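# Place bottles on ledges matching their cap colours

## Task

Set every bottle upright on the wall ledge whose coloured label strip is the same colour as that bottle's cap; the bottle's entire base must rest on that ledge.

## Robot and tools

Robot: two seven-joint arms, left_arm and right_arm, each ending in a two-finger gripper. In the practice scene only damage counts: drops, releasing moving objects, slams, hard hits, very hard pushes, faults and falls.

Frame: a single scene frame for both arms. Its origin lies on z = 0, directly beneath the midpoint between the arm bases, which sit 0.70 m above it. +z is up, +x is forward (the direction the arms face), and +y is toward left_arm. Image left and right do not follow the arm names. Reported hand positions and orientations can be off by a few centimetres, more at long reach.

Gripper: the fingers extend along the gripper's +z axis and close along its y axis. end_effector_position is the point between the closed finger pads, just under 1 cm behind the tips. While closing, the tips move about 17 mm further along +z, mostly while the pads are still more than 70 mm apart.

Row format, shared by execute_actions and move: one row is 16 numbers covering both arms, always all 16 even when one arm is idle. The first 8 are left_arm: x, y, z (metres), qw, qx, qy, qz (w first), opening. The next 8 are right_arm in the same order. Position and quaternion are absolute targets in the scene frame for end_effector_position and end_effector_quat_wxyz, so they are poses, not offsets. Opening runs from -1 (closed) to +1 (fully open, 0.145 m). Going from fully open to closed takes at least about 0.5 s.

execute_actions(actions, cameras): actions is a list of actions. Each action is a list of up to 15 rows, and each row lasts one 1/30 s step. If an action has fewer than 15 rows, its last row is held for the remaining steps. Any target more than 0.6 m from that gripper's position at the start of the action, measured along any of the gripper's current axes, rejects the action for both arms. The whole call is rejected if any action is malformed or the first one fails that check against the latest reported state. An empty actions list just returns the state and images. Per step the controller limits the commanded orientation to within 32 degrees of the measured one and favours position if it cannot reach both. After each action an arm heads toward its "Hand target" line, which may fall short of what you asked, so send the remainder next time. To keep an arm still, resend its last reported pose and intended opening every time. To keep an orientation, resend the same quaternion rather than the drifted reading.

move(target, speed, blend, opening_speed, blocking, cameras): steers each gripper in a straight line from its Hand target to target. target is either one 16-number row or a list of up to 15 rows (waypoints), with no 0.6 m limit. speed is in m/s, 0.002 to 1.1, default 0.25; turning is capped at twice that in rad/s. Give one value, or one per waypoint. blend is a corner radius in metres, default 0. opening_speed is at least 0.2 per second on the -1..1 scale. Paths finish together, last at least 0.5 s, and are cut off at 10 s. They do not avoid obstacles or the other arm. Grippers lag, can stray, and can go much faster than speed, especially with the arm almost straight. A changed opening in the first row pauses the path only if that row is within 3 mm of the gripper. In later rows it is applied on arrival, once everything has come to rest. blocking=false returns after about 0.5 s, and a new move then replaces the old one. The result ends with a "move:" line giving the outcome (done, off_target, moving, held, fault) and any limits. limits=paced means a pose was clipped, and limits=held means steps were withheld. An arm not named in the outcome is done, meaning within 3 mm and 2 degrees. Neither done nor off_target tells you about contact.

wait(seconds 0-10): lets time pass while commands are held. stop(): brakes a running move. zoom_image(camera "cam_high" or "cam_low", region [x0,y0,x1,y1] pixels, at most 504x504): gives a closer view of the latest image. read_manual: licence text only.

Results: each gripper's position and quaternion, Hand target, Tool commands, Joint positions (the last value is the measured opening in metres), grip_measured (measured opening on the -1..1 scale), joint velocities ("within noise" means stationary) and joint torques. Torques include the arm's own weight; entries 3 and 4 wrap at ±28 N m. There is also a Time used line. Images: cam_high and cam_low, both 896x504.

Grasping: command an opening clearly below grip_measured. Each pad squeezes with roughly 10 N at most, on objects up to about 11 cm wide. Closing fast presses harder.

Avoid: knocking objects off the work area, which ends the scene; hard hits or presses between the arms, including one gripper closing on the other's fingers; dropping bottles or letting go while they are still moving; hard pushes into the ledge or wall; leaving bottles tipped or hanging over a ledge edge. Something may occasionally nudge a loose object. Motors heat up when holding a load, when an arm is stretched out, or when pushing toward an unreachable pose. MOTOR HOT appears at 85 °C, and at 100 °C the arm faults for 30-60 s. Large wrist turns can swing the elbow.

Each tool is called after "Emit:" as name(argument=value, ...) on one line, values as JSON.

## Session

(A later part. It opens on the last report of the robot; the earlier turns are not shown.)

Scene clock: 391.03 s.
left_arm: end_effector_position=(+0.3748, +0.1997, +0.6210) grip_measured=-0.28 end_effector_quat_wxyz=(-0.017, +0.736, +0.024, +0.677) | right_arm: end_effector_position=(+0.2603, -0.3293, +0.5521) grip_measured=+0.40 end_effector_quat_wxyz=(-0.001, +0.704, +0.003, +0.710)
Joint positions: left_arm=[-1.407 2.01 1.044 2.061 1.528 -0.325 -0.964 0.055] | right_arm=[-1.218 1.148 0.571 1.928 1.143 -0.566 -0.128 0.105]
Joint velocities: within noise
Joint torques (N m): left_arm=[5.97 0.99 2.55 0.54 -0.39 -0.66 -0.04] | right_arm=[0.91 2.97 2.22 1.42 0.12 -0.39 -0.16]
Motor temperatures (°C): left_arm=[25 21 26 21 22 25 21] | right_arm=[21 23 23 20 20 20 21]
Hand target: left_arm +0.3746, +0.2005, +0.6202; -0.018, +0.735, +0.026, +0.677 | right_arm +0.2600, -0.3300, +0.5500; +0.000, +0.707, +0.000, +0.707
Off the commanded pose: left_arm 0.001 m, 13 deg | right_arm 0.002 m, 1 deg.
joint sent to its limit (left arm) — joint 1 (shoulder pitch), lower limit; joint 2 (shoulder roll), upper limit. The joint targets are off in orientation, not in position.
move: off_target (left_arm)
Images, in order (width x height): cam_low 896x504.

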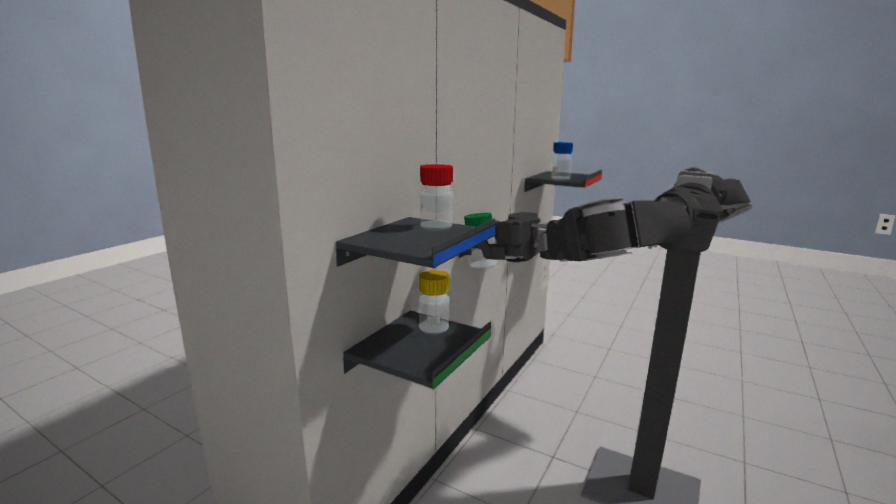

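Emit:
move(target=[[0.33,0.2,0.56,0.2706,0.6533,0.2706,0.6533,-0.7,0.26,-0.33,0.55,0,0.7071,0,0.7071,0.4],[0.33,0.2,0.50,0.5,0.5,0.5,0.5,-0.7,0.26,-0.33,0.55,0,0.7071,0,0.7071,0.4]], speed=0.3, cameras=["cam_low"])

Scene clock: 415.17 s.
left_arm: end_effector_position=(+0.3301, +0.2002, +0.5018) grip_measured=-0.28 end_effector_quat_wxyz=(+0.120, +0.795, -0.068, +0.590) | right_arm: end_effector_position=(+0.2603, -0.3293, +0.5521) grip_measured=+0.40 end_effector_quat_wxyz=(-0.001, +0.704, +0.003, +0.710)
Joint positions: left_arm=[-1.407 2.011 0.511 1.913 1.584 -0.682 -0.389 0.055] | right_arm=[-1.218 1.148 0.571 1.928 1.143 -0.566 -0.128 0.105]
Joint velocities: within noise
Joint torques (N m): left_arm=[5.26 0.96 1.68 0.8 -0.01 -0.74 0.3] | right_arm=[0.8 2.81 2.26 1.37 0.14 -0.38 -0.16]
Motor temperatures (°C): left_arm=[25 21 26 21 22 25 21] | right_arm=[20 23 23 20 20 20 21]
Hand target: left_arm +0.3293, +0.2002, +0.5007; +0.122, +0.796, -0.067, +0.590 | right_arm +0.2600, -0.3300, +0.5500; +0.000, +0.707, +0.000, +0.707
Off the commanded pose: left_arm 0.002 m, 88 deg; orientation clipped | right_arm 0.002 m, 1 deg.
joint read past its limit (left arm) — joint 2 (shoulder roll), upper limit.
joint sent to its limit (left arm) — joint 1 (shoulder pitch), lower limit; joint 2 (shoulder roll), upper limit; joint 5 (forearm roll), upper limit. The joint targets are off in orientation, not in position.
move: off_target (left_arm); limits=paced
Images, in order (width x height): cam_low 896x504.

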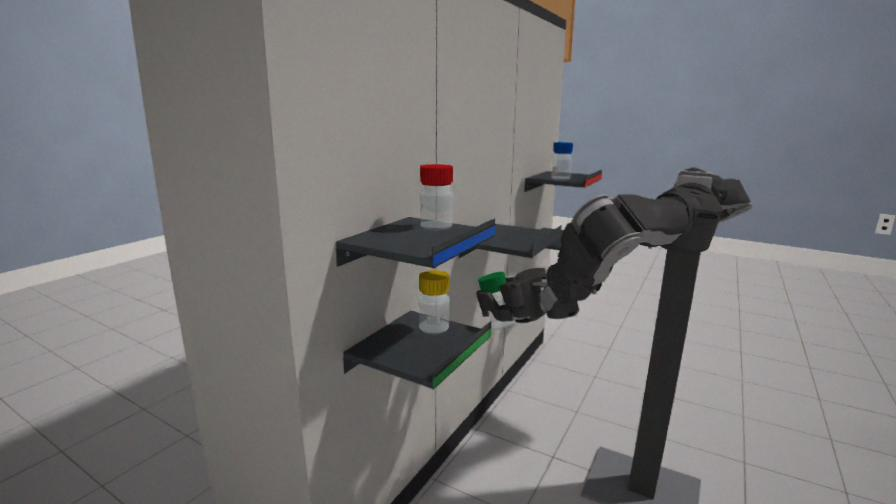

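Emit:
move(target=[[0.28,0.22,0.42,0,0.7071,0,0.7071,-0.7,0.26,-0.33,0.55,0,0.7071,0,0.7071,0.4],[0.25,0.25,0.30,0,0.9239,0,0.3827,-0.7,0.26,-0.33,0.55,0,0.7071,0,0.7071,0.4],[0.2,0.3,0.2,0,1,0,0,-0.7,0.26,-0.33,0.55,0,0.7071,0,0.7071,0.4]], speed=0.3, cameras=["cam_low"])

Scene clock: 429.10 s.
left_arm: end_effector_position=(+0.1696, +0.3152, +0.3451) grip_measured=-0.28 end_effector_quat_wxyz=(+0.024, +0.975, -0.192, +0.108) | right_arm: end_effector_position=(+0.2603, -0.3293, +0.5521) grip_measured=+0.40 end_effector_quat_wxyz=(-0.001, +0.704, +0.003, +0.710)
Joint positions: left_arm=[-1.407 1.959 0.142 1.654 1.585 0.071 -0.018 0.055] | right_arm=[-1.218 1.148 0.571 1.928 1.143 -0.566 -0.128 0.105]
Joint velocities: within noise
Joint torques (N m): left_arm=[3.84 0.86 0.59 0.23 0.14 -0.14 0.29] | right_arm=[0.83 2.94 2.28 1.4 0.11 -0.38 -0.18]
Motor temperatures (°C): left_arm=[24 21 25 21 22 25 21] | right_arm=[20 23 23 20 20 20 21]
Hand target: left_arm +0.1675, +0.3152, +0.3444; +0.026, +0.976, -0.191, +0.105 | right_arm +0.2600, -0.3300, +0.5500; +0.000, +0.707, +0.000, +0.707
Off the commanded pose: left_arm 0.149 m, 26 deg | right_arm 0.002 m, 1 deg.
joint sent to its limit (left arm) — joint 1 (shoulder pitch), lower limit; joint 5 (forearm roll), upper limit. The joint targets are off in position and orientation.
move: off_target (left_arm); limits=paced
Images, in order (width x height): cam_low 896x504.

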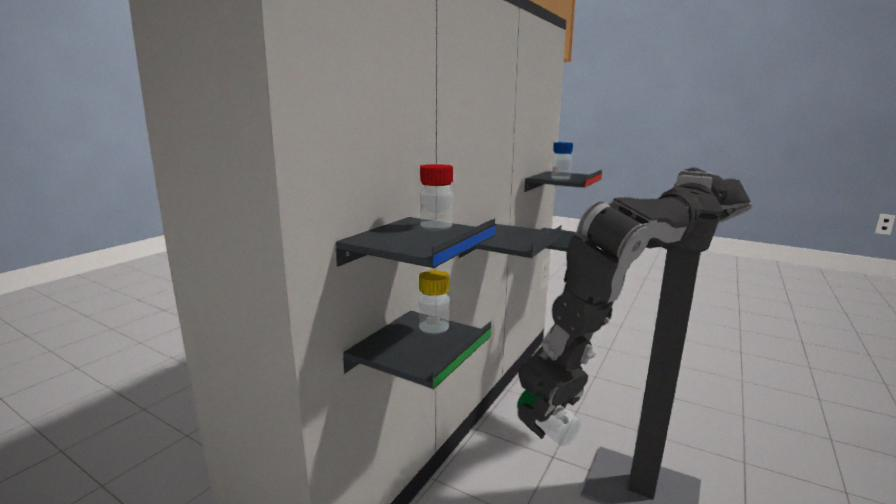

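Emit:
move(target=[[0.12,0.3,0.18,0,1,0,0,-0.7,0.26,-0.33,0.55,0,0.7071,0,0.7071,0.4],[0.08,0.22,0.12,0,1,0,0,-0.7,0.26,-0.33,0.55,0,0.7071,0,0.7071,0.4]], speed=0.3, cameras=["cam_low"])

Scene clock: 440.10 s.
left_arm: end_effector_position=(+0.0520, +0.2749, +0.3368) grip_measured=-0.28 end_effector_quat_wxyz=(+0.089, +0.995, -0.015, +0.050) | right_arm: end_effector_position=(+0.2603, -0.3293, +0.5521) grip_measured=+0.40 end_effector_quat_wxyz=(-0.001, +0.704, +0.003, +0.710)
Joint positions: left_arm=[-1.408 1.583 0.012 1.897 1.585 0.071 -0.145 0.055] | right_arm=[-1.218 1.148 0.571 1.928 1.143 -0.566 -0.128 0.105]
Joint velocities: within noise
Joint torques (N m): left_arm=[0.51 1.17 0.02 1.77 0.13 -0.2 0.11] | right_arm=[0.94 2.78 2.26 1.5 0.11 -0.39 -0.17]
Motor temperatures (°C): left_arm=[24 21 25 21 22 25 21] | right_arm=[20 23 23 20 20 20 21]
Hand target: left_arm +0.0511, +0.2759, +0.3364; +0.087, +0.995, -0.014, +0.050 | right_arm +0.2600, -0.3300, +0.5500; +0.000, +0.707, +0.000, +0.707
Off the commanded pose: left_arm 0.225 m, 12 deg | right_arm 0.002 m, 1 deg.
joint sent to its limit (left arm) — joint 1 (shoulder pitch), lower limit; joint 5 (forearm roll), upper limit. The joint targets are off in position and orientation.
move: off_target (left_arm)
Images, in order (width x height): cam_low 896x504.

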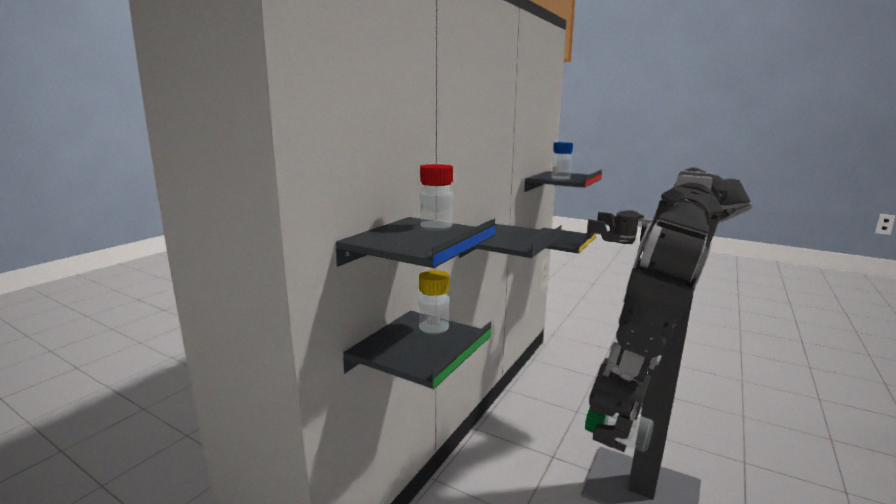

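Emit:
move(target=[[0.07,0.28,0.32,0,0.7071,-0.7071,0,-0.7,0.26,-0.33,0.55,0,0.7071,0,0.7071,0.4],[0.08,0.22,0.14,0,0.7071,-0.7071,0,-0.7,0.26,-0.33,0.55,0,0.7071,0,0.7071,0.4]], speed=0.3, cameras=["cam_low"])

Scene clock: 455.50 s.
left_arm: end_effector_position=(+0.0643, +0.2722, +0.3397) grip_measured=-0.28 end_effector_quat_wxyz=(+0.047, +0.704, -0.704, +0.085) | right_arm: end_effector_position=(+0.2603, -0.3293, +0.5521) grip_measured=+0.40 end_effector_quat_wxyz=(-0.001, +0.704, +0.003, +0.710)
Joint positions: left_arm=[-1.408 1.731 -0.006 1.904 0.184 0.143 0.045 0.055] | right_arm=[-1.218 1.148 0.571 1.928 1.143 -0.566 -0.128 0.105]
Joint velocities: within noise
Joint torques (N m): left_arm=[1.31 0.8 0.38 2.36 0.05 -0.11 0.17] | right_arm=[0.78 2.7 2.26 1.42 0.12 -0.4 -0.16]
Motor temperatures (°C): left_arm=[23 21 24 21 21 24 21] | right_arm=[20 23 23 20 20 20 21]
Hand target: left_arm +0.0634, +0.2716, +0.3398; +0.048, +0.704, -0.704, +0.084 | right_arm +0.2600, -0.3300, +0.5500; +0.000, +0.707, +0.000, +0.707
Off the commanded pose: left_arm 0.207 m, 11 deg | right_arm 0.002 m, 1 deg.
joint sent to its limit (left arm) — joint 1 (shoulder pitch), lower limit. The joint targets are off in position and orientation.
move: off_target (left_arm)
Images, in order (width x height): cam_low 896x504.

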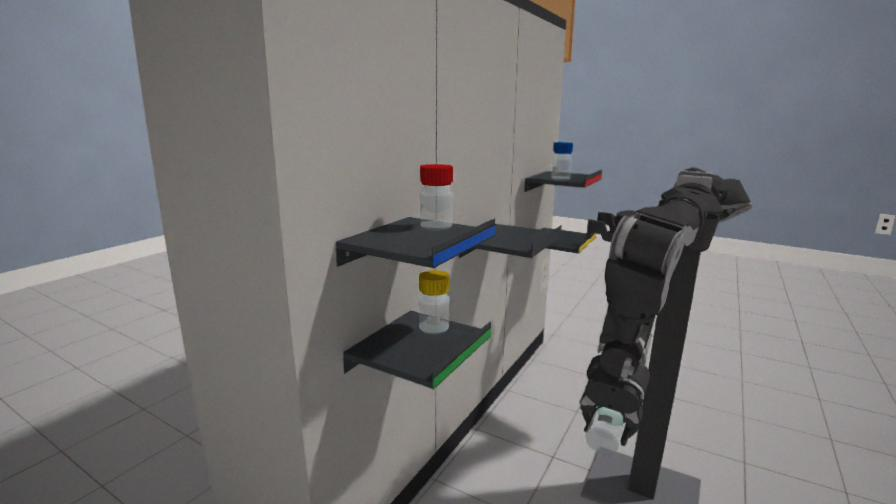

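Emit:
move(target=[[0.2,0.21,0.45,-0.27,0.653,-0.653,0.27,-0.7,0.26,-0.33,0.55,0,0.7071,0,0.7071,0.4],[0.30,0.2,0.62,-0.5,0.5,-0.5,0.5,-0.7,0.26,-0.33,0.55,0,0.7071,0,0.7071,0.4],[0.26,0.2,0.90,-0.653,0.27,-0.27,0.653,-0.7,0.26,-0.33,0.55,0,0.7071,0,0.7071,0.4]], speed=0.3, cameras=["cam_low"])

Scene clock: 497.97 s.
left_arm: end_effector_position=(+0.2604, +0.1999, +0.8995) grip_measured=-0.28 end_effector_quat_wxyz=(+0.652, -0.271, +0.271, -0.654) | right_arm: end_effector_position=(+0.2603, -0.3293, +0.5521) grip_measured=+0.40 end_effector_quat_wxyz=(-0.001, +0.704, +0.003, +0.710)
Joint positions: left_arm=[0.99 1.114 -0.297 2.319 -0.634 0.782 0.357 0.055] | right_arm=[-1.218 1.148 0.571 1.928 1.143 -0.566 -0.128 0.105]
Joint velocities: within noise
Joint torques (N m): left_arm=[5.6 2.28 1.47 -0.76 -0.29 0.07 -0.28] | right_arm=[0.75 3.02 2.22 1.5 0.11 -0.37 -0.18]
Motor temperatures (°C): left_arm=[23 21 24 21 21 24 21] | right_arm=[20 23 23 19 20 20 21]
Hand target: left_arm +0.2600, +0.2000, +0.9000; +0.653, -0.270, +0.270, -0.654 | right_arm +0.2600, -0.3300, +0.5500; +0.000, +0.707, +0.000, +0.707
Off the commanded pose: left_arm 0.001 m, 0 deg | right_arm 0.002 m, 1 deg.
move: done
Images, in order (width x height): cam_low 896x504.

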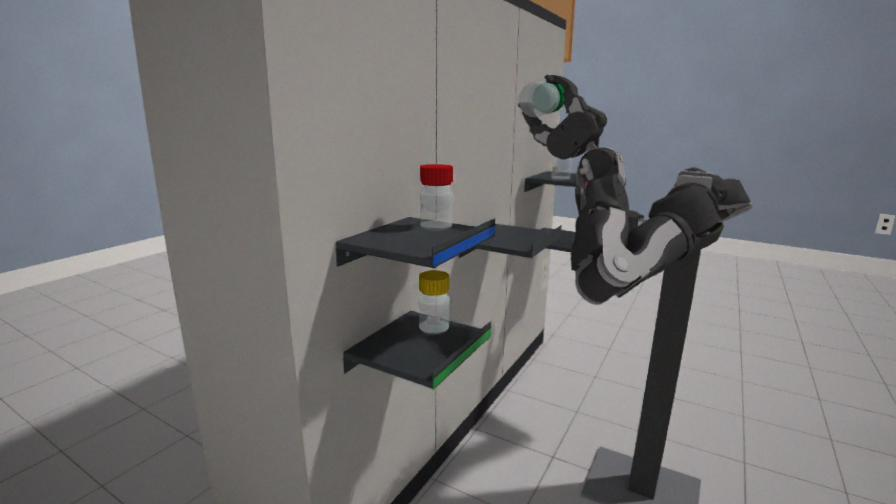

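Emit:
move(target=[[0.30,0.2,0.82,-0.354,0.354,-0.354,0.791,-0.7,0.26,-0.33,0.55,0,0.7071,0,0.7071,0.4],[0.34,0.2,0.74,0,0.7071,0,0.7071,-0.7,0.26,-0.33,0.55,0,0.7071,0,0.7071,0.4],[0.34,0.2,0.60,0,0.7071,0,0.7071,-0.7,0.26,-0.33,0.55,0,0.7071,0,0.7071,0.4]], speed=0.3, cameras=["cam_low"])

Scene clock: 508.73 s.
left_arm: end_effector_position=(+0.3400, +0.1999, +0.5975) grip_measured=-0.28 end_effector_quat_wxyz=(+0.001, +0.712, -0.001, +0.703) | right_arm: end_effector_position=(+0.2603, -0.3293, +0.5521) grip_measured=+0.40 end_effector_quat_wxyz=(-0.001, +0.704, +0.003, +0.710)
Joint positions: left_arm=[0.077 -0.162 0.363 2.153 -0.222 0.598 0.482 0.055] | right_arm=[-1.218 1.148 0.571 1.928 1.143 -0.566 -0.128 0.105]
Joint velocities: within noise
Joint torques (N m): left_arm=[5 0.09 -1.26 4.93 0.47 -0.85 -0.06] | right_arm=[0.83 2.81 2.28 1.42 0.11 -0.38 -0.17]
Motor temperatures (°C): left_arm=[23 21 24 21 22 24 21] | right_arm=[20 23 23 19 20 20 21]
Hand target: left_arm +0.3400, +0.2000, +0.6000; +0.000, +0.707, +0.000, +0.707 | right_arm +0.2600, -0.3300, +0.5500; +0.000, +0.707, +0.000, +0.707
Off the commanded pose: left_arm 0.003 m, 1 deg | right_arm 0.002 m, 1 deg.
joint sent to its limit (left arm) — joint 2 (shoulder roll), lower limit. The joint targets still meet the commanded pose.
move: done
Images, in order (width x height): cam_low 896x504.

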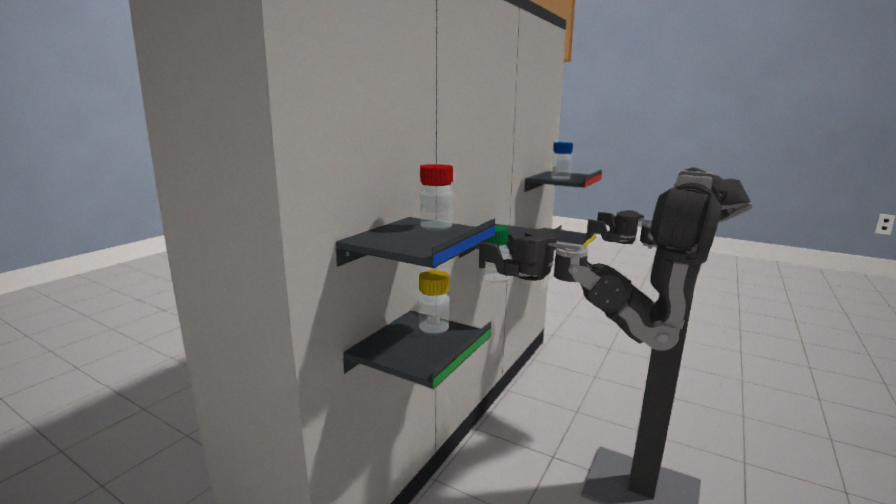

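Emit:
move(target=[[0.30,0.22,0.575,-0.0616,0.7044,0.0616,0.7044,-0.7,0.26,-0.33,0.55,0,0.7071,0,0.7071,0.4],[0.29,0.36,0.57,-0.0923,0.7011,0.0923,0.7011,-0.7,0.26,-0.33,0.55,0,0.7071,0,0.7071,0.4],[0.31,0.45,0.57,-0.1228,0.6964,0.1228,0.6964,-0.7,0.26,-0.33,0.55,0,0.7071,0,0.7071,0.4],[0.38,0.455,0.57,-0.1228,0.6964,0.1228,0.6964,-0.7,0.26,-0.33,0.55,0,0.7071,0,0.7071,0.4]], speed=0.2, cameras=["cam_low"])

Scene clock: 520.33 s.
left_arm: end_effector_position=(+0.3806, +0.4533, +0.5687) grip_measured=-0.28 end_effector_quat_wxyz=(-0.120, +0.699, +0.122, +0.694) | right_arm: end_effector_position=(+0.2603, -0.3293, +0.5521) grip_measured=+0.40 end_effector_quat_wxyz=(-0.001, +0.704, +0.003, +0.710)
Joint positions: left_arm=[0.393 0.477 0.656 1.225 0.104 0.261 0.414 0.055] | right_arm=[-1.218 1.148 0.571 1.928 1.143 -0.566 -0.128 0.105]
Joint velocities: within noise
Joint torques (N m): left_arm=[7.11 6.26 0.44 4.55 0.39 -0.88 0.04] | right_arm=[0.86 2.94 2.4 1.47 0.12 -0.37 -0.17]
Motor temperatures (°C): left_arm=[24 21 24 22 22 25 21] | right_arm=[20 23 23 19 20 20 21]
Hand target: left_arm +0.3800, +0.4549, +0.5701; -0.123, +0.696, +0.123, +0.696 | right_arm +0.2600, -0.3300, +0.5500; +0.000, +0.707, +0.000, +0.707
Off the commanded pose: left_arm 0.002 m, 1 deg | right_arm 0.002 m, 1 deg.
move: done
Images, in order (width x height): cam_low 896x504.

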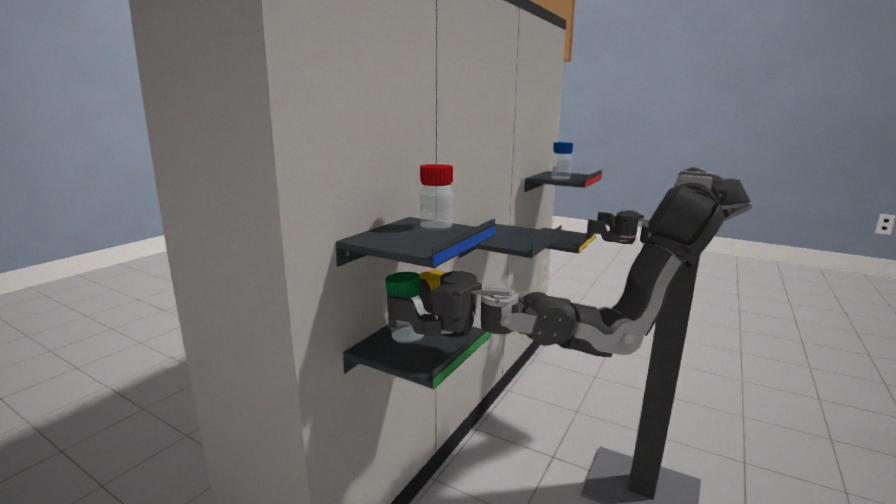

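Emit:
move(target=[0.38,0.455,0.538,-0.1228,0.6964,0.1228,0.6964,-0.7,0.26,-0.33,0.55,0,0.7071,0,0.7071,0.4], speed=0.06, cameras=["cam_low"])

Emit:
zoom_image(camera="cam_low", region=[340, 240, 540, 400])

Scene clock: 526.70 s.
left_arm: end_effector_position=(+0.3802, +0.4558, +0.5420) grip_measured=-0.28 end_effector_quat_wxyz=(-0.125, +0.694, +0.122, +0.699) | right_arm: end_effector_position=(+0.2603, -0.3293, +0.5521) grip_measured=+0.40 end_effector_quat_wxyz=(-0.001, +0.704, +0.003, +0.710)
Joint positions: left_arm=[0.375 0.461 0.659 1.122 0.105 0.121 0.414 0.055] | right_arm=[-1.218 1.148 0.571 1.928 1.143 -0.566 -0.128 0.105]
Joint velocities: within noise
Joint torques (N m): left_arm=[5.87 5.13 -0.02 4.19 0.35 -0.69 0.11] | right_arm=[0.94 2.91 2.22 1.42 0.11 -0.38 -0.16]
Motor temperatures (°C): left_arm=[24 22 24 22 22 25 21] | right_arm=[20 23 23 19 20 20 21]
Hand target: left_arm +0.3800, +0.4550, +0.5380; -0.123, +0.696, +0.123, +0.696 | right_arm +0.2600, -0.3300, +0.5500; +0.000, +0.707, +0.000, +0.707
Off the commanded pose: left_arm 0.004 m, 0 deg | right_arm 0.002 m, 1 deg.
move: off_target (left_arm)
Images, in order (width x height): cam_low 896x504.

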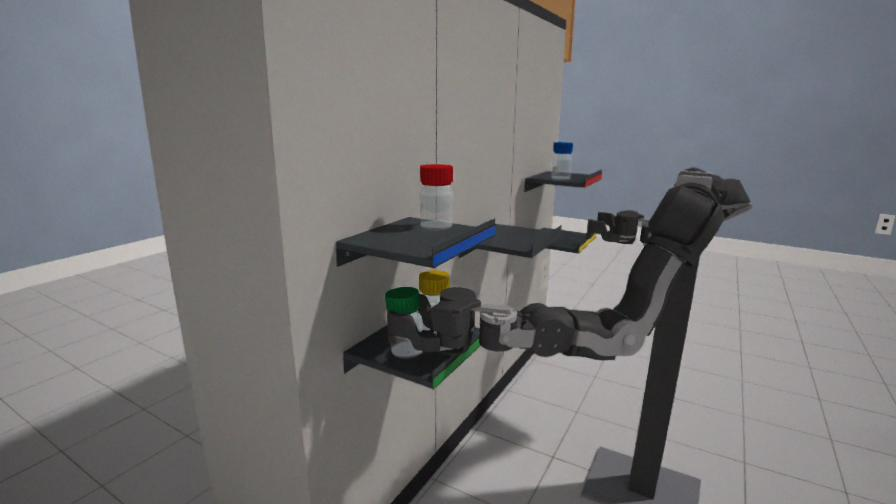

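Scaled by 2.520 from the camera's 896x504 image, which has a finer 1280x720 frame.

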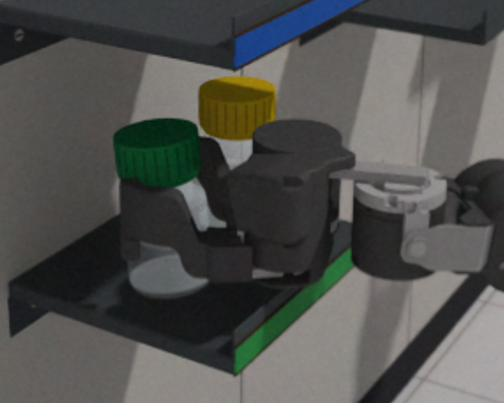

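Emit:
move(target=[0.38,0.455,0.533,-0.1228,0.6964,0.1228,0.6964,-0.7,0.26,-0.33,0.55,0,0.7071,0,0.7071,0.4], speed=0.06, cameras=[])

Scene clock: 532.17 s.
left_arm: end_effector_position=(+0.3803, +0.4559, +0.5416) grip_measured=-0.28 end_effector_quat_wxyz=(-0.126, +0.688, +0.120, +0.705) | right_arm: end_effector_position=(+0.2603, -0.3293, +0.5521) grip_measured=+0.40 end_effector_quat_wxyz=(-0.001, +0.704, +0.003, +0.710)
Joint positions: left_arm=[0.374 0.461 0.657 1.108 0.113 0.089 0.415 0.055] | right_arm=[-1.218 1.148 0.571 1.928 1.143 -0.566 -0.128 0.105]
Joint velocities: within noise
Joint torques (N m): left_arm=[5.16 5.05 -0.44 3.45 0.25 -0.34 0.05] | right_arm=[0.86 3.07 2.21 1.44 0.11 -0.38 -0.16]
Motor temperatures (°C): left_arm=[24 22 24 22 22 25 21] | right_arm=[20 23 23 19 20 20 21]
Hand target: left_arm +0.3799, +0.4549, +0.5329; -0.123, +0.696, +0.123, +0.696 | right_arm +0.2600, -0.3300, +0.5500; +0.000, +0.707, +0.000, +0.707
Off the commanded pose: left_arm 0.009 m, 1 deg | right_arm 0.002 m, 1 deg.
move: off_target (left_arm)
No camera images: "cameras" was empty.

Emit:
move(target=[[0.38,0.455,0.541,-0.1228,0.6964,0.1228,0.6964,0.15,0.26,-0.33,0.55,0,0.7071,0,0.7071,0.4],[0.28,0.419,0.545,-0.1228,0.6964,0.1228,0.6964,0.15,0.26,-0.33,0.55,0,0.7071,0,0.7071,0.4],[0.275,0.318,0.541,-0.1228,0.6964,0.1228,0.6964,0.2,0.26,-0.33,0.55,0,0.7071,0,0.7071,0.4],[0.390,0.359,0.541,-0.1228,0.6964,0.1228,0.6964,0.2,0.26,-0.33,0.55,0,0.7071,0,0.7071,0.4]], speed=[0.1,0.12,0.2,0.15], opening_speed=1)

Emit:
zoom_image(camera="cam_low", region=[340, 240, 540, 400])

Emit:
zoom_image(camera="cam_high", region=[400, 200, 560, 330])

Scene clock: 549.17 s.
left_arm: end_effector_position=(+0.3907, +0.3582, +0.5441) grip_measured=+0.20 end_effector_quat_wxyz=(-0.121, +0.694, +0.121, +0.699) | right_arm: end_effector_position=(+0.2603, -0.3293, +0.5521) grip_measured=+0.40 end_effector_quat_wxyz=(-0.001, +0.704, +0.003, +0.710)
Joint positions: left_arm=[0.305 0.137 0.582 1.497 -0.056 0.248 0.264 0.09] | right_arm=[-1.218 1.148 0.571 1.928 1.143 -0.566 -0.128 0.105]
Joint velocities: within noise
Joint torques (N m): left_arm=[6.08 2.99 -0.47 4.37 0.21 -0.69 -0.01] | right_arm=[0.88 2.94 2.39 1.46 0.1 -0.37 -0.16]
Motor temperatures (°C): left_arm=[24 22 23 23 21 25 21] | right_arm=[20 23 23 19 20 20 21]
Hand target: left_arm +0.3900, +0.3589, +0.5410; -0.123, +0.696, +0.123, +0.696 | right_arm +0.2600, -0.3300, +0.5500; +0.000, +0.707, +0.000, +0.707
Off the commanded pose: left_arm 0.003 m, 0 deg | right_arm 0.002 m, 1 deg.
move: done

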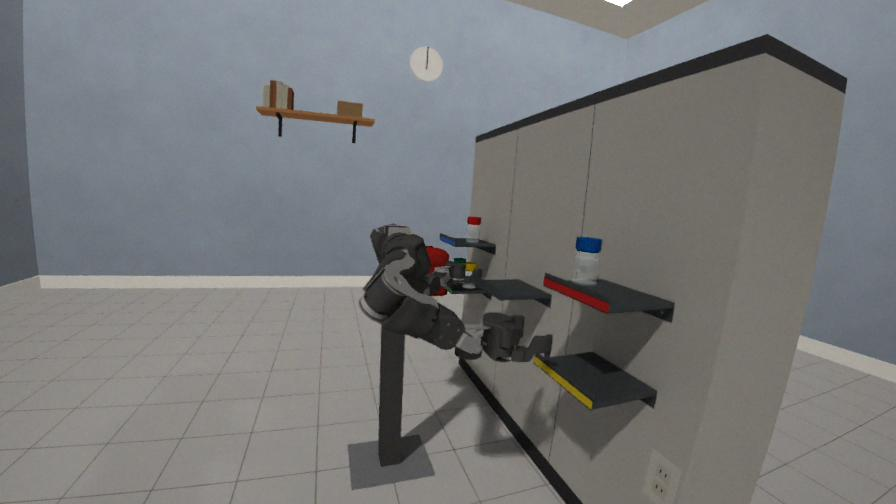

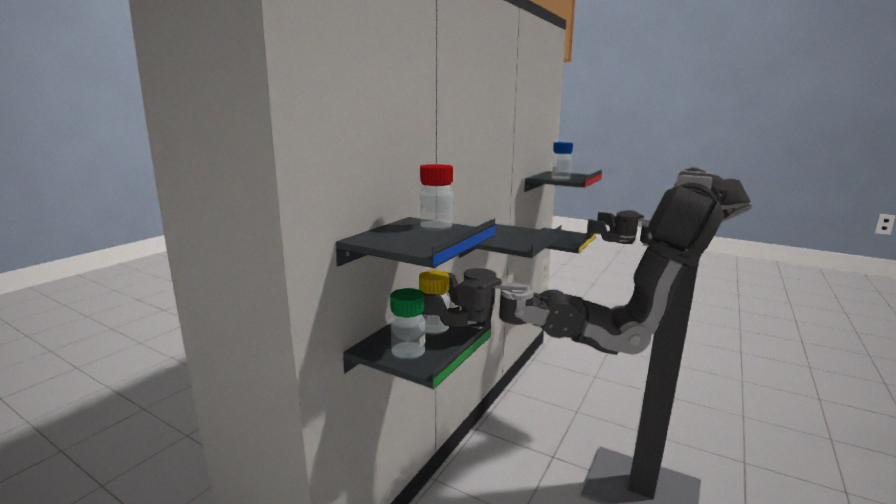

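Scaled by 2.520 from the camera's 896x504 image, which has a finer 1280x720 frame.

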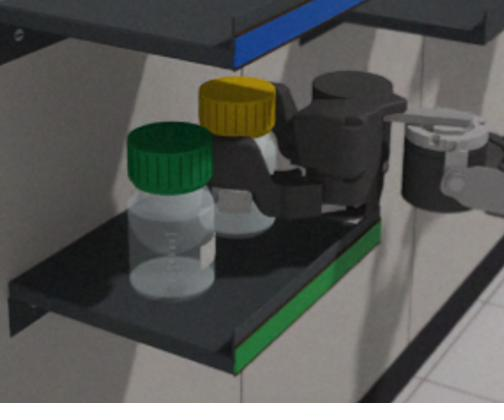

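Scaled by 3.150 from the camera's 896x504 image, which has a finer 1280x720 frame.

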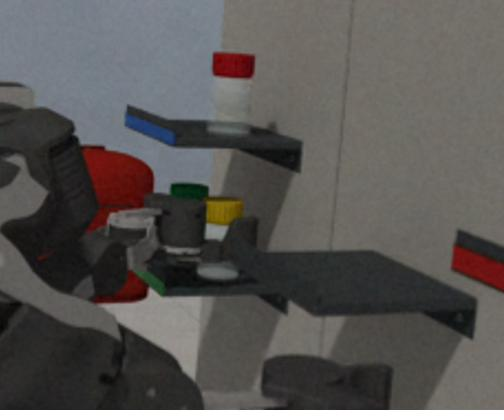

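Emit:
move(target=[0.390,0.359,0.541,-0.1228,0.6964,0.1228,0.6964,-0.7,0.24,-0.30,0.50,0,0.7071,0,0.7071,-0.2], opening_speed=1.5, cameras=[])

Emit:
move(target=[[0.39,0.358,0.568,-0.1228,0.6964,0.1228,0.6964,-0.7,0.15,-0.28,0.40,0,0.9239,0,0.3827,-0.2],[0.29,0.30,0.57,-0.0616,0.7044,0.0616,0.7044,-0.7,0.07,-0.28,0.34,0,0.7071,0.7071,0,-0.2],[0.30,0.22,0.64,0,0.7071,0,0.7071,-0.7,0.2,-0.21,0.45,0.27,0.653,0.653,0.27,-0.2],[0.30,0.12,0.67,0,0.7071,0,0.7071,-0.7,0.30,-0.2,0.62,0.5,0.5,0.5,0.5,-0.2],[0.385,0.02,0.67,0,0.7071,0,0.7071,-0.7,0.26,-0.2,0.90,0.653,0.27,0.27,0.653,-0.2]], speed=0.25)

Scene clock: 576.30 s.
left_arm: end_effector_position=(+0.3906, +0.3583, +0.5442) grip_measured=-0.33 end_effector_quat_wxyz=(-0.122, +0.694, +0.121, +0.699) | right_arm: end_effector_position=(+0.2401, -0.2989, +0.5002) grip_measured=-0.20 end_effector_quat_wxyz=(-0.003, +0.707, +0.001, +0.707)
Joint positions: left_arm=[0.305 0.137 0.583 1.497 -0.057 0.247 0.264 0.051] | right_arm=[-0.946 1.074 0.115 1.883 0.886 -0.676 -0.276 0.061]
Joint velocities: within noise
Joint torques (N m): left_arm=[6.16 2.94 -0.39 4.37 0.24 -0.64 0] | right_arm=[0.46 3.2 2.85 2.13 -0.1 -0.44 -0.13]
Motor temperatures (°C): left_arm=[25 22 23 23 21 25 21] | right_arm=[20 23 23 19 20 20 21]
Hand target: left_arm +0.3900, +0.3591, +0.5411; -0.123, +0.696, +0.123, +0.696 | right_arm +0.2400, -0.3000, +0.5000; +0.000, +0.707, +0.000, +0.707
Off the commanded pose: left_arm 0.003 m, 0 deg | right_arm 0.001 m, 0 deg.
move: done
No camera images: "cameras" was empty.

Scene clock: 586.70 s.
left_arm: end_effector_position=(+0.3728, +0.0345, +0.6678) grip_measured=-0.33 end_effector_quat_wxyz=(+0.000, +0.711, +0.000, +0.704) | right_arm: end_effector_position=(+0.2650, -0.2003, +0.8616) grip_measured=-0.20 end_effector_quat_wxyz=(+0.639, +0.304, +0.305, +0.638)
Joint positions: left_arm=[0.701 0.141 -0.775 1.962 0.774 0.706 -1.146 0.051] | right_arm=[0.715 1.122 -0.141 2.402 -0.654 0.783 0.373 0.061]
Joint velocities: within noise
Joint torques (N m): left_arm=[8.74 -1.17 0.95 2.92 -0.44 -0.52 0.16] | right_arm=[3.49 2.62 1.55 -0.01 -0.34 0.22 -0.27]
Motor temperatures (°C): left_arm=[25 22 23 24 21 25 21] | right_arm=[20 23 23 19 20 20 21]
Hand target: left_arm +0.3730, +0.0341, +0.6700; +0.000, +0.707, +0.000, +0.707 | right_arm +0.2656, -0.2000, +0.8607; +0.637, +0.306, +0.306, +0.638
Off the commanded pose: left_arm 0.019 m, 1 deg | right_arm 0.039 m, 6 deg.
joint sent to its limit (right arm) — joint 6 (wrist pitch), upper limit.
move: off_target (left_arm, right_arm; path cut at 10 s); path passed 4 of 5 targets

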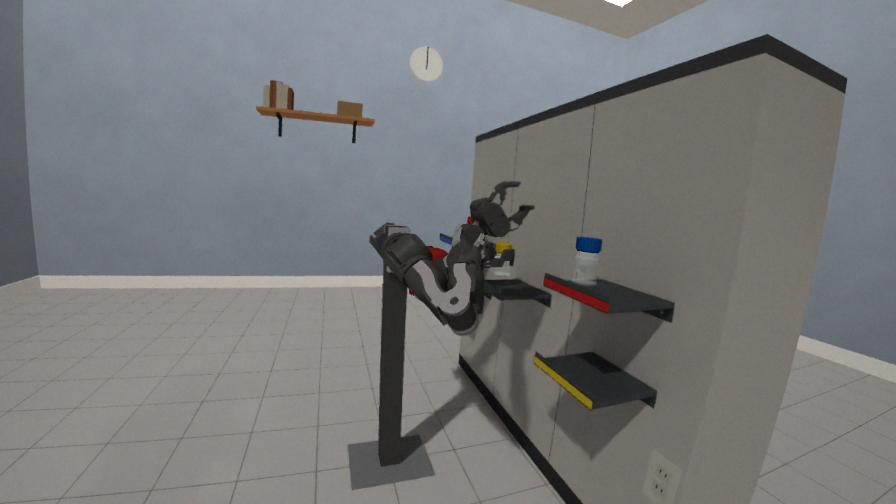

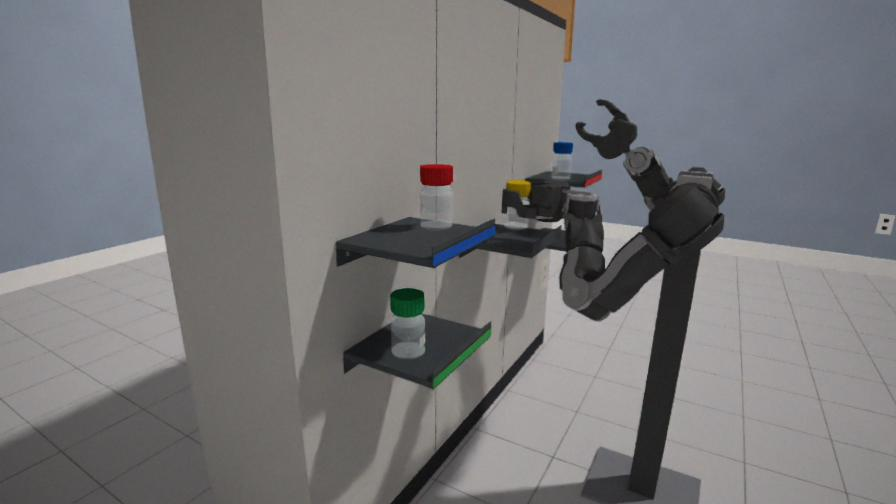

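Emit:
move(target=[[0.388,0.02,0.66,0,0.7071,0,0.7071,-0.7,0.30,-0.2,0.82,0.354,0.354,0.354,0.791,0.2],[0.388,0.02,0.636,0,0.7071,0,0.7071,0.2,0.34,-0.2,0.74,0,0.7071,0,0.7071,0.2],[0.29,0.02,0.65,0,0.7071,0,0.7071,0.2,0.34,-0.2,0.66,0,0.7071,0,0.7071,0.2],[0.30,0.20,0.65,0,0.7071,0,0.7071,0.2,0.32,-0.15,0.66,0,0.7071,0,0.7071,0.2]], speed=[0.2,0.1,0.15,0.25], opening_speed=1.5)

Scene clock: 608.30 s.
left_arm: end_effector_position=(+0.3878, +0.0199, +0.6378) grip_measured=+0.20 end_effector_quat_wxyz=(+0.001, +0.706, +0.000, +0.708) | right_arm: end_effector_position=(+0.3403, -0.2007, +0.7398) grip_measured=+0.20 end_effector_quat_wxyz=(+0.030, +0.629, +0.084, +0.772)
Joint positions: left_arm=[0.73 0.179 -0.915 1.819 0.762 0.489 -1.135 0.09] | right_arm=[0.645 -0.176 0.479 2.234 -0.714 0.785 1.051 0.09]
Joint velocities: within noise
Joint torques (N m): left_arm=[7.29 -0.94 1.42 3.03 -0.35 -0.4 0.11] | right_arm=[4.29 0.15 -2.37 2.17 0.44 -0.05 -0.27]
Motor temperatures (°C): left_arm=[26 22 23 23 22 25 21] | right_arm=[21 23 23 19 20 20 21]
Hand target: left_arm +0.3880, +0.0200, +0.6359; +0.000, +0.707, +0.000, +0.707 | right_arm +0.3402, -0.2001, +0.7398; +0.030, +0.629, +0.083, +0.773
Off the commanded pose: left_arm 0.201 m, 0 deg | right_arm 0.097 m, 15 deg.
joint sent to its limit (right arm) — joint 2 (shoulder roll), lower limit; joint 6 (wrist pitch), upper limit.
move: off_target (left_arm, right_arm; path cut at 10 s); path passed 2 of 4 targets

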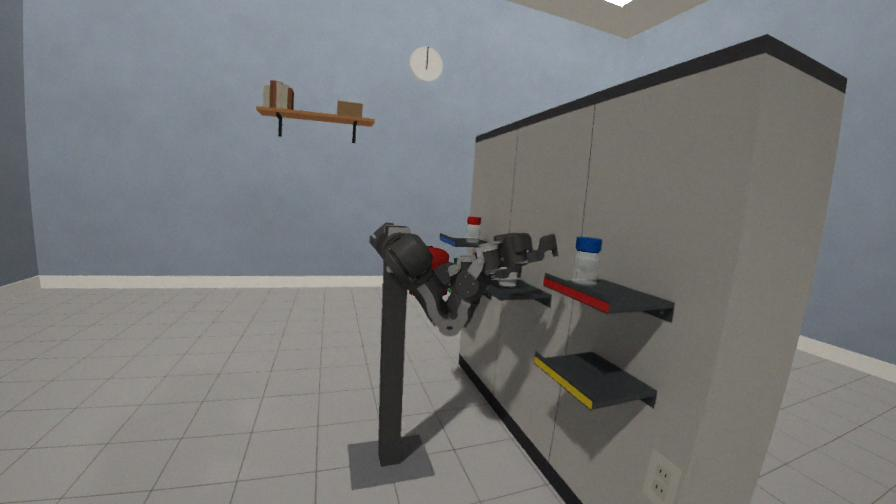

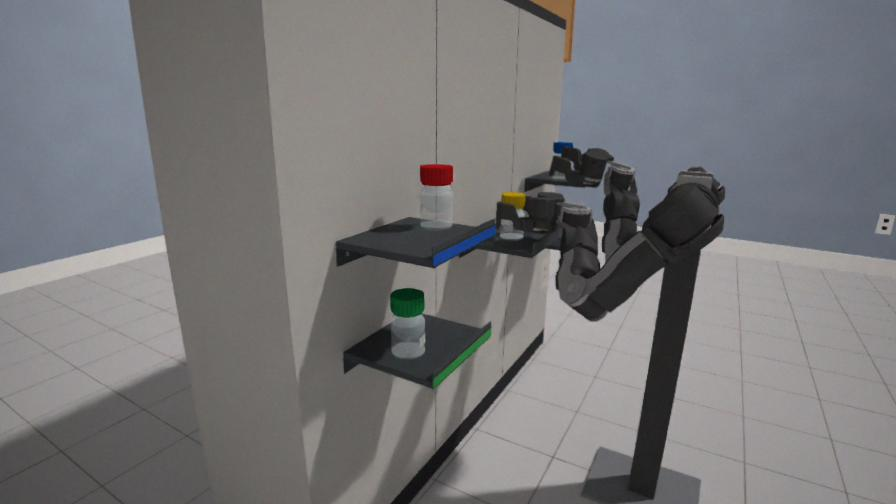

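Emit:
move(target=[[0.29,0.02,0.64,0,0.7071,0,0.7071,0.2,0.34,-0.2,0.68,0,0.7071,0,0.7071,0.2],[0.31,0.22,0.63,0,0.7071,0,0.7071,0.2,0.32,-0.16,0.65,0,0.7071,0,0.7071,0.2],[0.31,0.24,0.63,0,0.7071,0,0.7071,0.2,0.275,0.02,0.637,0,0.7071,0,0.7071,0.2],[0.31,0.24,0.63,0,0.7071,0,0.7071,0.2,0.388,0.02,0.637,0,0.7071,0,0.7071,0.2]], speed=[0.2,0.25,0.25,0.15])

Emit:
zoom_image(camera="cam_high", region=[440, 220, 600, 370])

Emit:
zoom_image(camera="cam_low", region=[450, 160, 650, 320])

Scene clock: 627.10 s.
left_arm: end_effector_position=(+0.3099, +0.2395, +0.6305) grip_measured=+0.20 end_effector_quat_wxyz=(-0.002, +0.707, -0.001, +0.707) | right_arm: end_effector_position=(+0.3883, +0.0184, +0.6372) grip_measured=+0.20 end_effector_quat_wxyz=(+0.004, +0.707, -0.002, +0.707)
Joint positions: left_arm=[-0.494 1.293 0.211 2.279 1.188 -0.058 -0.623 0.09] | right_arm=[0.547 -0.175 -0.72 1.686 0.288 0.624 -0.884 0.09]
Joint velocities: within noise
Joint torques (N m): left_arm=[2.57 3.86 3 1.69 -0.11 -0.61 0.24] | right_arm=[5.1 -3.2 0.23 3.33 -0.22 -0.43 0.19]
Motor temperatures (°C): left_arm=[26 22 23 22 22 25 21] | right_arm=[21 23 23 19 20 20 21]
Hand target: left_arm +0.3100, +0.2400, +0.6301; +0.000, +0.707, +0.000, +0.707 | right_arm +0.3880, +0.0200, +0.6370; +0.000, +0.707, +0.000, +0.707
Off the commanded pose: left_arm 0.001 m, 0 deg | right_arm 0.002 m, 0 deg.
move: done

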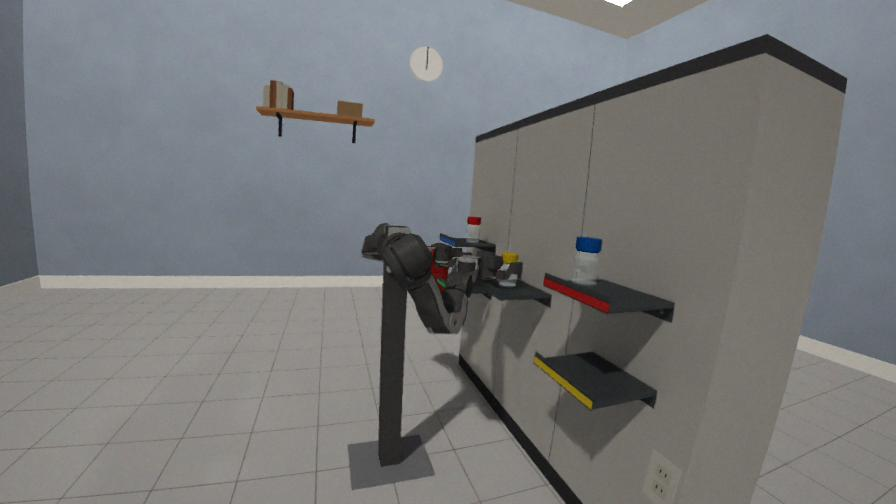

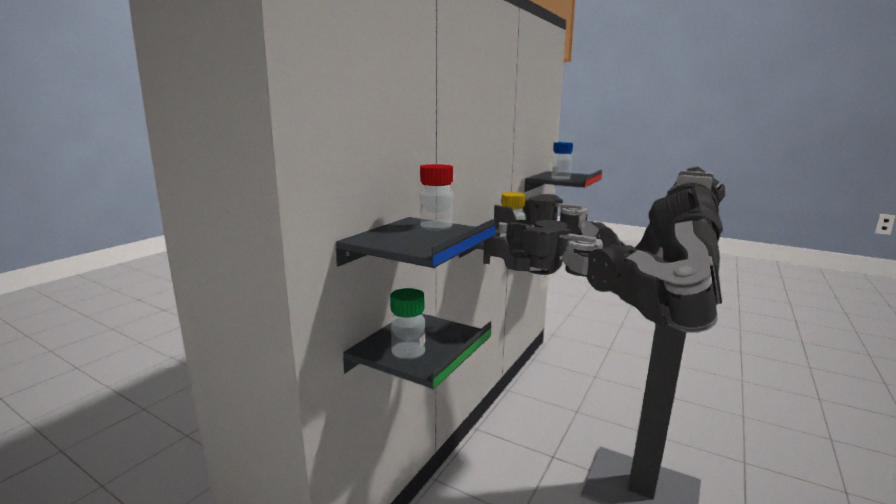

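Scaled by 3.150 from the camera's 896x504 image, which has a finer 1280x720 frame.

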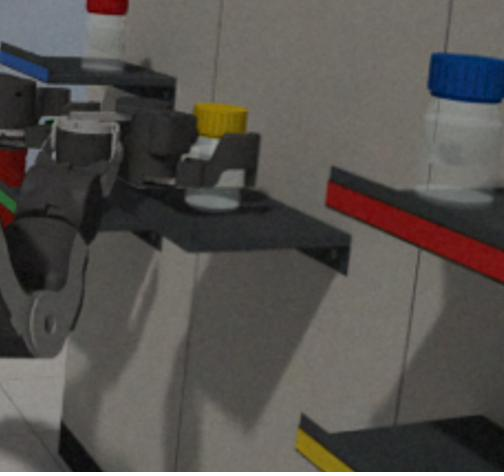

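Scaled by 2.520 from the camera's 896x504 image, which has a finer 1280x720 frame.

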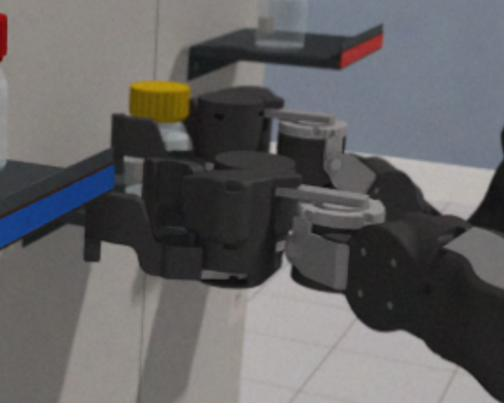

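Emit:
move(target=[0.31,0.24,0.66,0,0.7071,0,0.7071,0.2,0.388,0.02,0.637,0,0.7071,0,0.7071,-0.7], opening_speed=1.5, cameras=[])

Emit:
move(target=[[0.30,0.25,0.74,0,0.7071,0,0.7071,0.2,0.388,0.02,0.672,0,0.7071,0,0.7071,-0.7],[0.275,0.315,0.74,-0.1228,0.6964,0.1228,0.6964,0.2,0.38,-0.18,0.64,0,0.7071,0,0.7071,-0.7],[0.275,0.315,0.735,-0.1228,0.6964,0.1228,0.6964,0.2,0.36,-0.27,0.57,0.0923,0.7011,-0.0923,0.7011,-0.7],[0.388,0.352,0.735,-0.1228,0.6964,0.1228,0.6964,0.2,0.38,-0.38,0.568,0.1228,0.6964,-0.1228,0.6964,-0.7]], speed=0.2)

Emit:
zoom_image(camera="cam_high", region=[500, 220, 660, 420])

Emit:
zoom_image(camera="cam_low", region=[380, 130, 580, 290])

Scene clock: 649.23 s.
left_arm: end_effector_position=(+0.3099, +0.2397, +0.6603) grip_measured=+0.20 end_effector_quat_wxyz=(+0.001, +0.706, -0.001, +0.708) | right_arm: end_effector_position=(+0.3883, +0.0184, +0.6372) grip_measured=-0.40 end_effector_quat_wxyz=(+0.003, +0.707, -0.002, +0.707)
Joint positions: left_arm=[-0.503 1.297 0.391 2.32 1.307 0.067 -0.62 0.09] | right_arm=[0.547 -0.174 -0.72 1.686 0.289 0.623 -0.885 0.046]
Joint velocities: within noise
Joint torques (N m): left_arm=[3.23 4.65 2.78 1.63 -0.05 -0.44 0.06] | right_arm=[5.24 -3.28 0.23 3.43 -0.24 -0.38 0.19]
Motor temperatures (°C): left_arm=[24 22 25 22 22 25 21] | right_arm=[22 23 22 20 20 20 21]
Hand target: left_arm +0.3100, +0.2400, +0.6601; +0.000, +0.707, +0.000, +0.707 | right_arm +0.3880, +0.0201, +0.6371; +0.000, +0.707, +0.000, +0.707
Off the commanded pose: left_arm 0.000 m, 0 deg | right_arm 0.002 m, 0 deg.
move: done
No camera images: "cameras" was empty.

Scene clock: 652.57 s.
left_arm: end_effector_position=(+0.3878, +0.3530, +0.7347) grip_measured=+0.20 end_effector_quat_wxyz=(-0.123, +0.696, +0.126, +0.696) | right_arm: end_effector_position=(+0.3791, -0.3810, +0.5634) grip_measured=-0.40 end_effector_quat_wxyz=(+0.126, +0.703, -0.124, +0.689)
Joint positions: left_arm=[0.68 1.146 -0.231 1.763 1.307 0.524 -0.67 0.09] | right_arm=[0.076 0.793 0.069 1.548 0.786 0.128 -0.29 0.046]
Joint velocities: within noise
Joint torques (N m): left_arm=[7.11 5.1 2.4 1.87 -0.22 -0.45 0.22] | right_arm=[4.71 6.16 3.63 3.7 -0.05 -0.78 0.17]
Motor temperatures (°C): left_arm=[24 22 25 22 22 25 21] | right_arm=[22 23 23 20 20 20 21]
Hand target: left_arm +0.3880, +0.3520, +0.7349; -0.123, +0.696, +0.123, +0.696 | right_arm +0.3800, -0.3800, +0.5679; +0.123, +0.696, -0.123, +0.696
Off the commanded pose: left_arm 0.001 m, 0 deg | right_arm 0.005 m, 1 deg.
move: off_target (right_arm)

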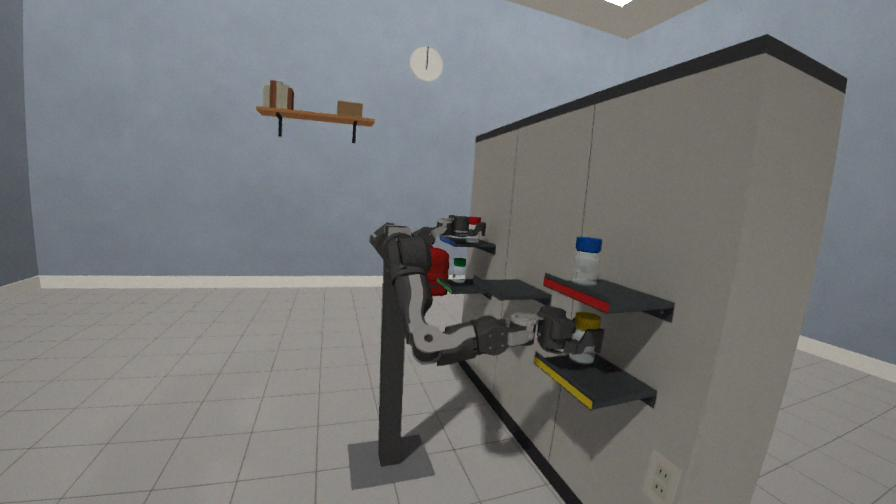

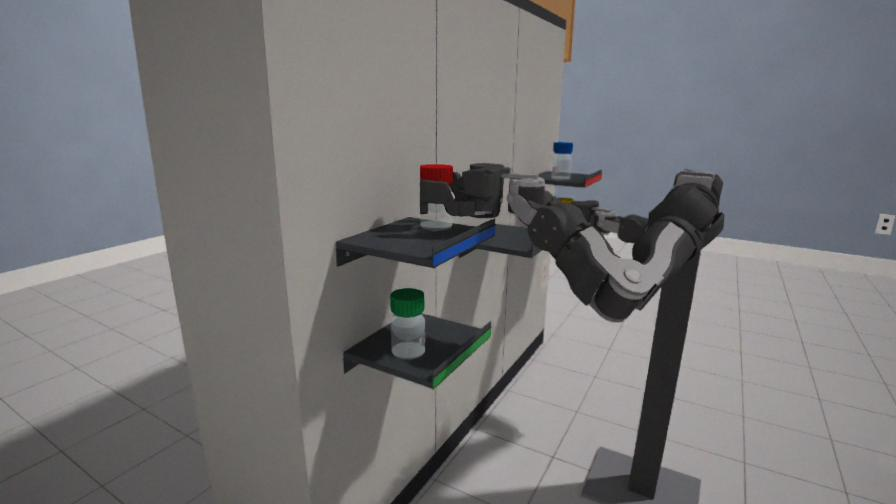

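Scaled by 2.520 from the camera's 896x504 image, which has a finer 1280x720 frame.

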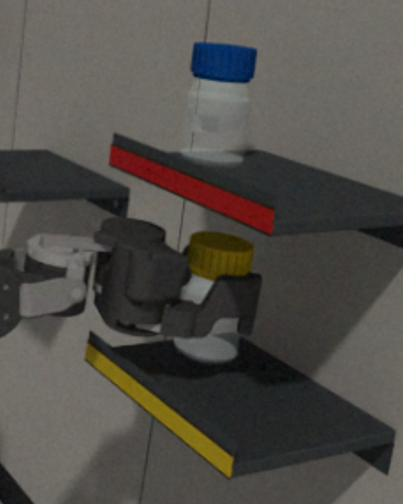

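Scaled by 2.520 from the camera's 896x504 image, which has a finer 1280x720 frame.

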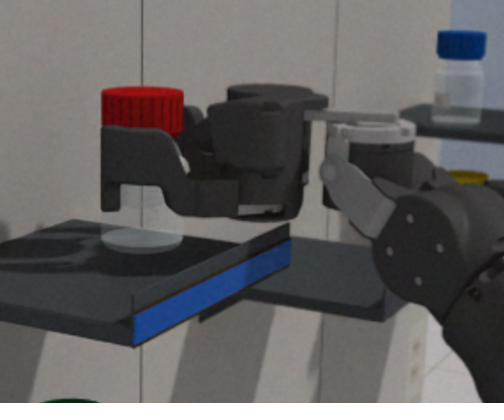

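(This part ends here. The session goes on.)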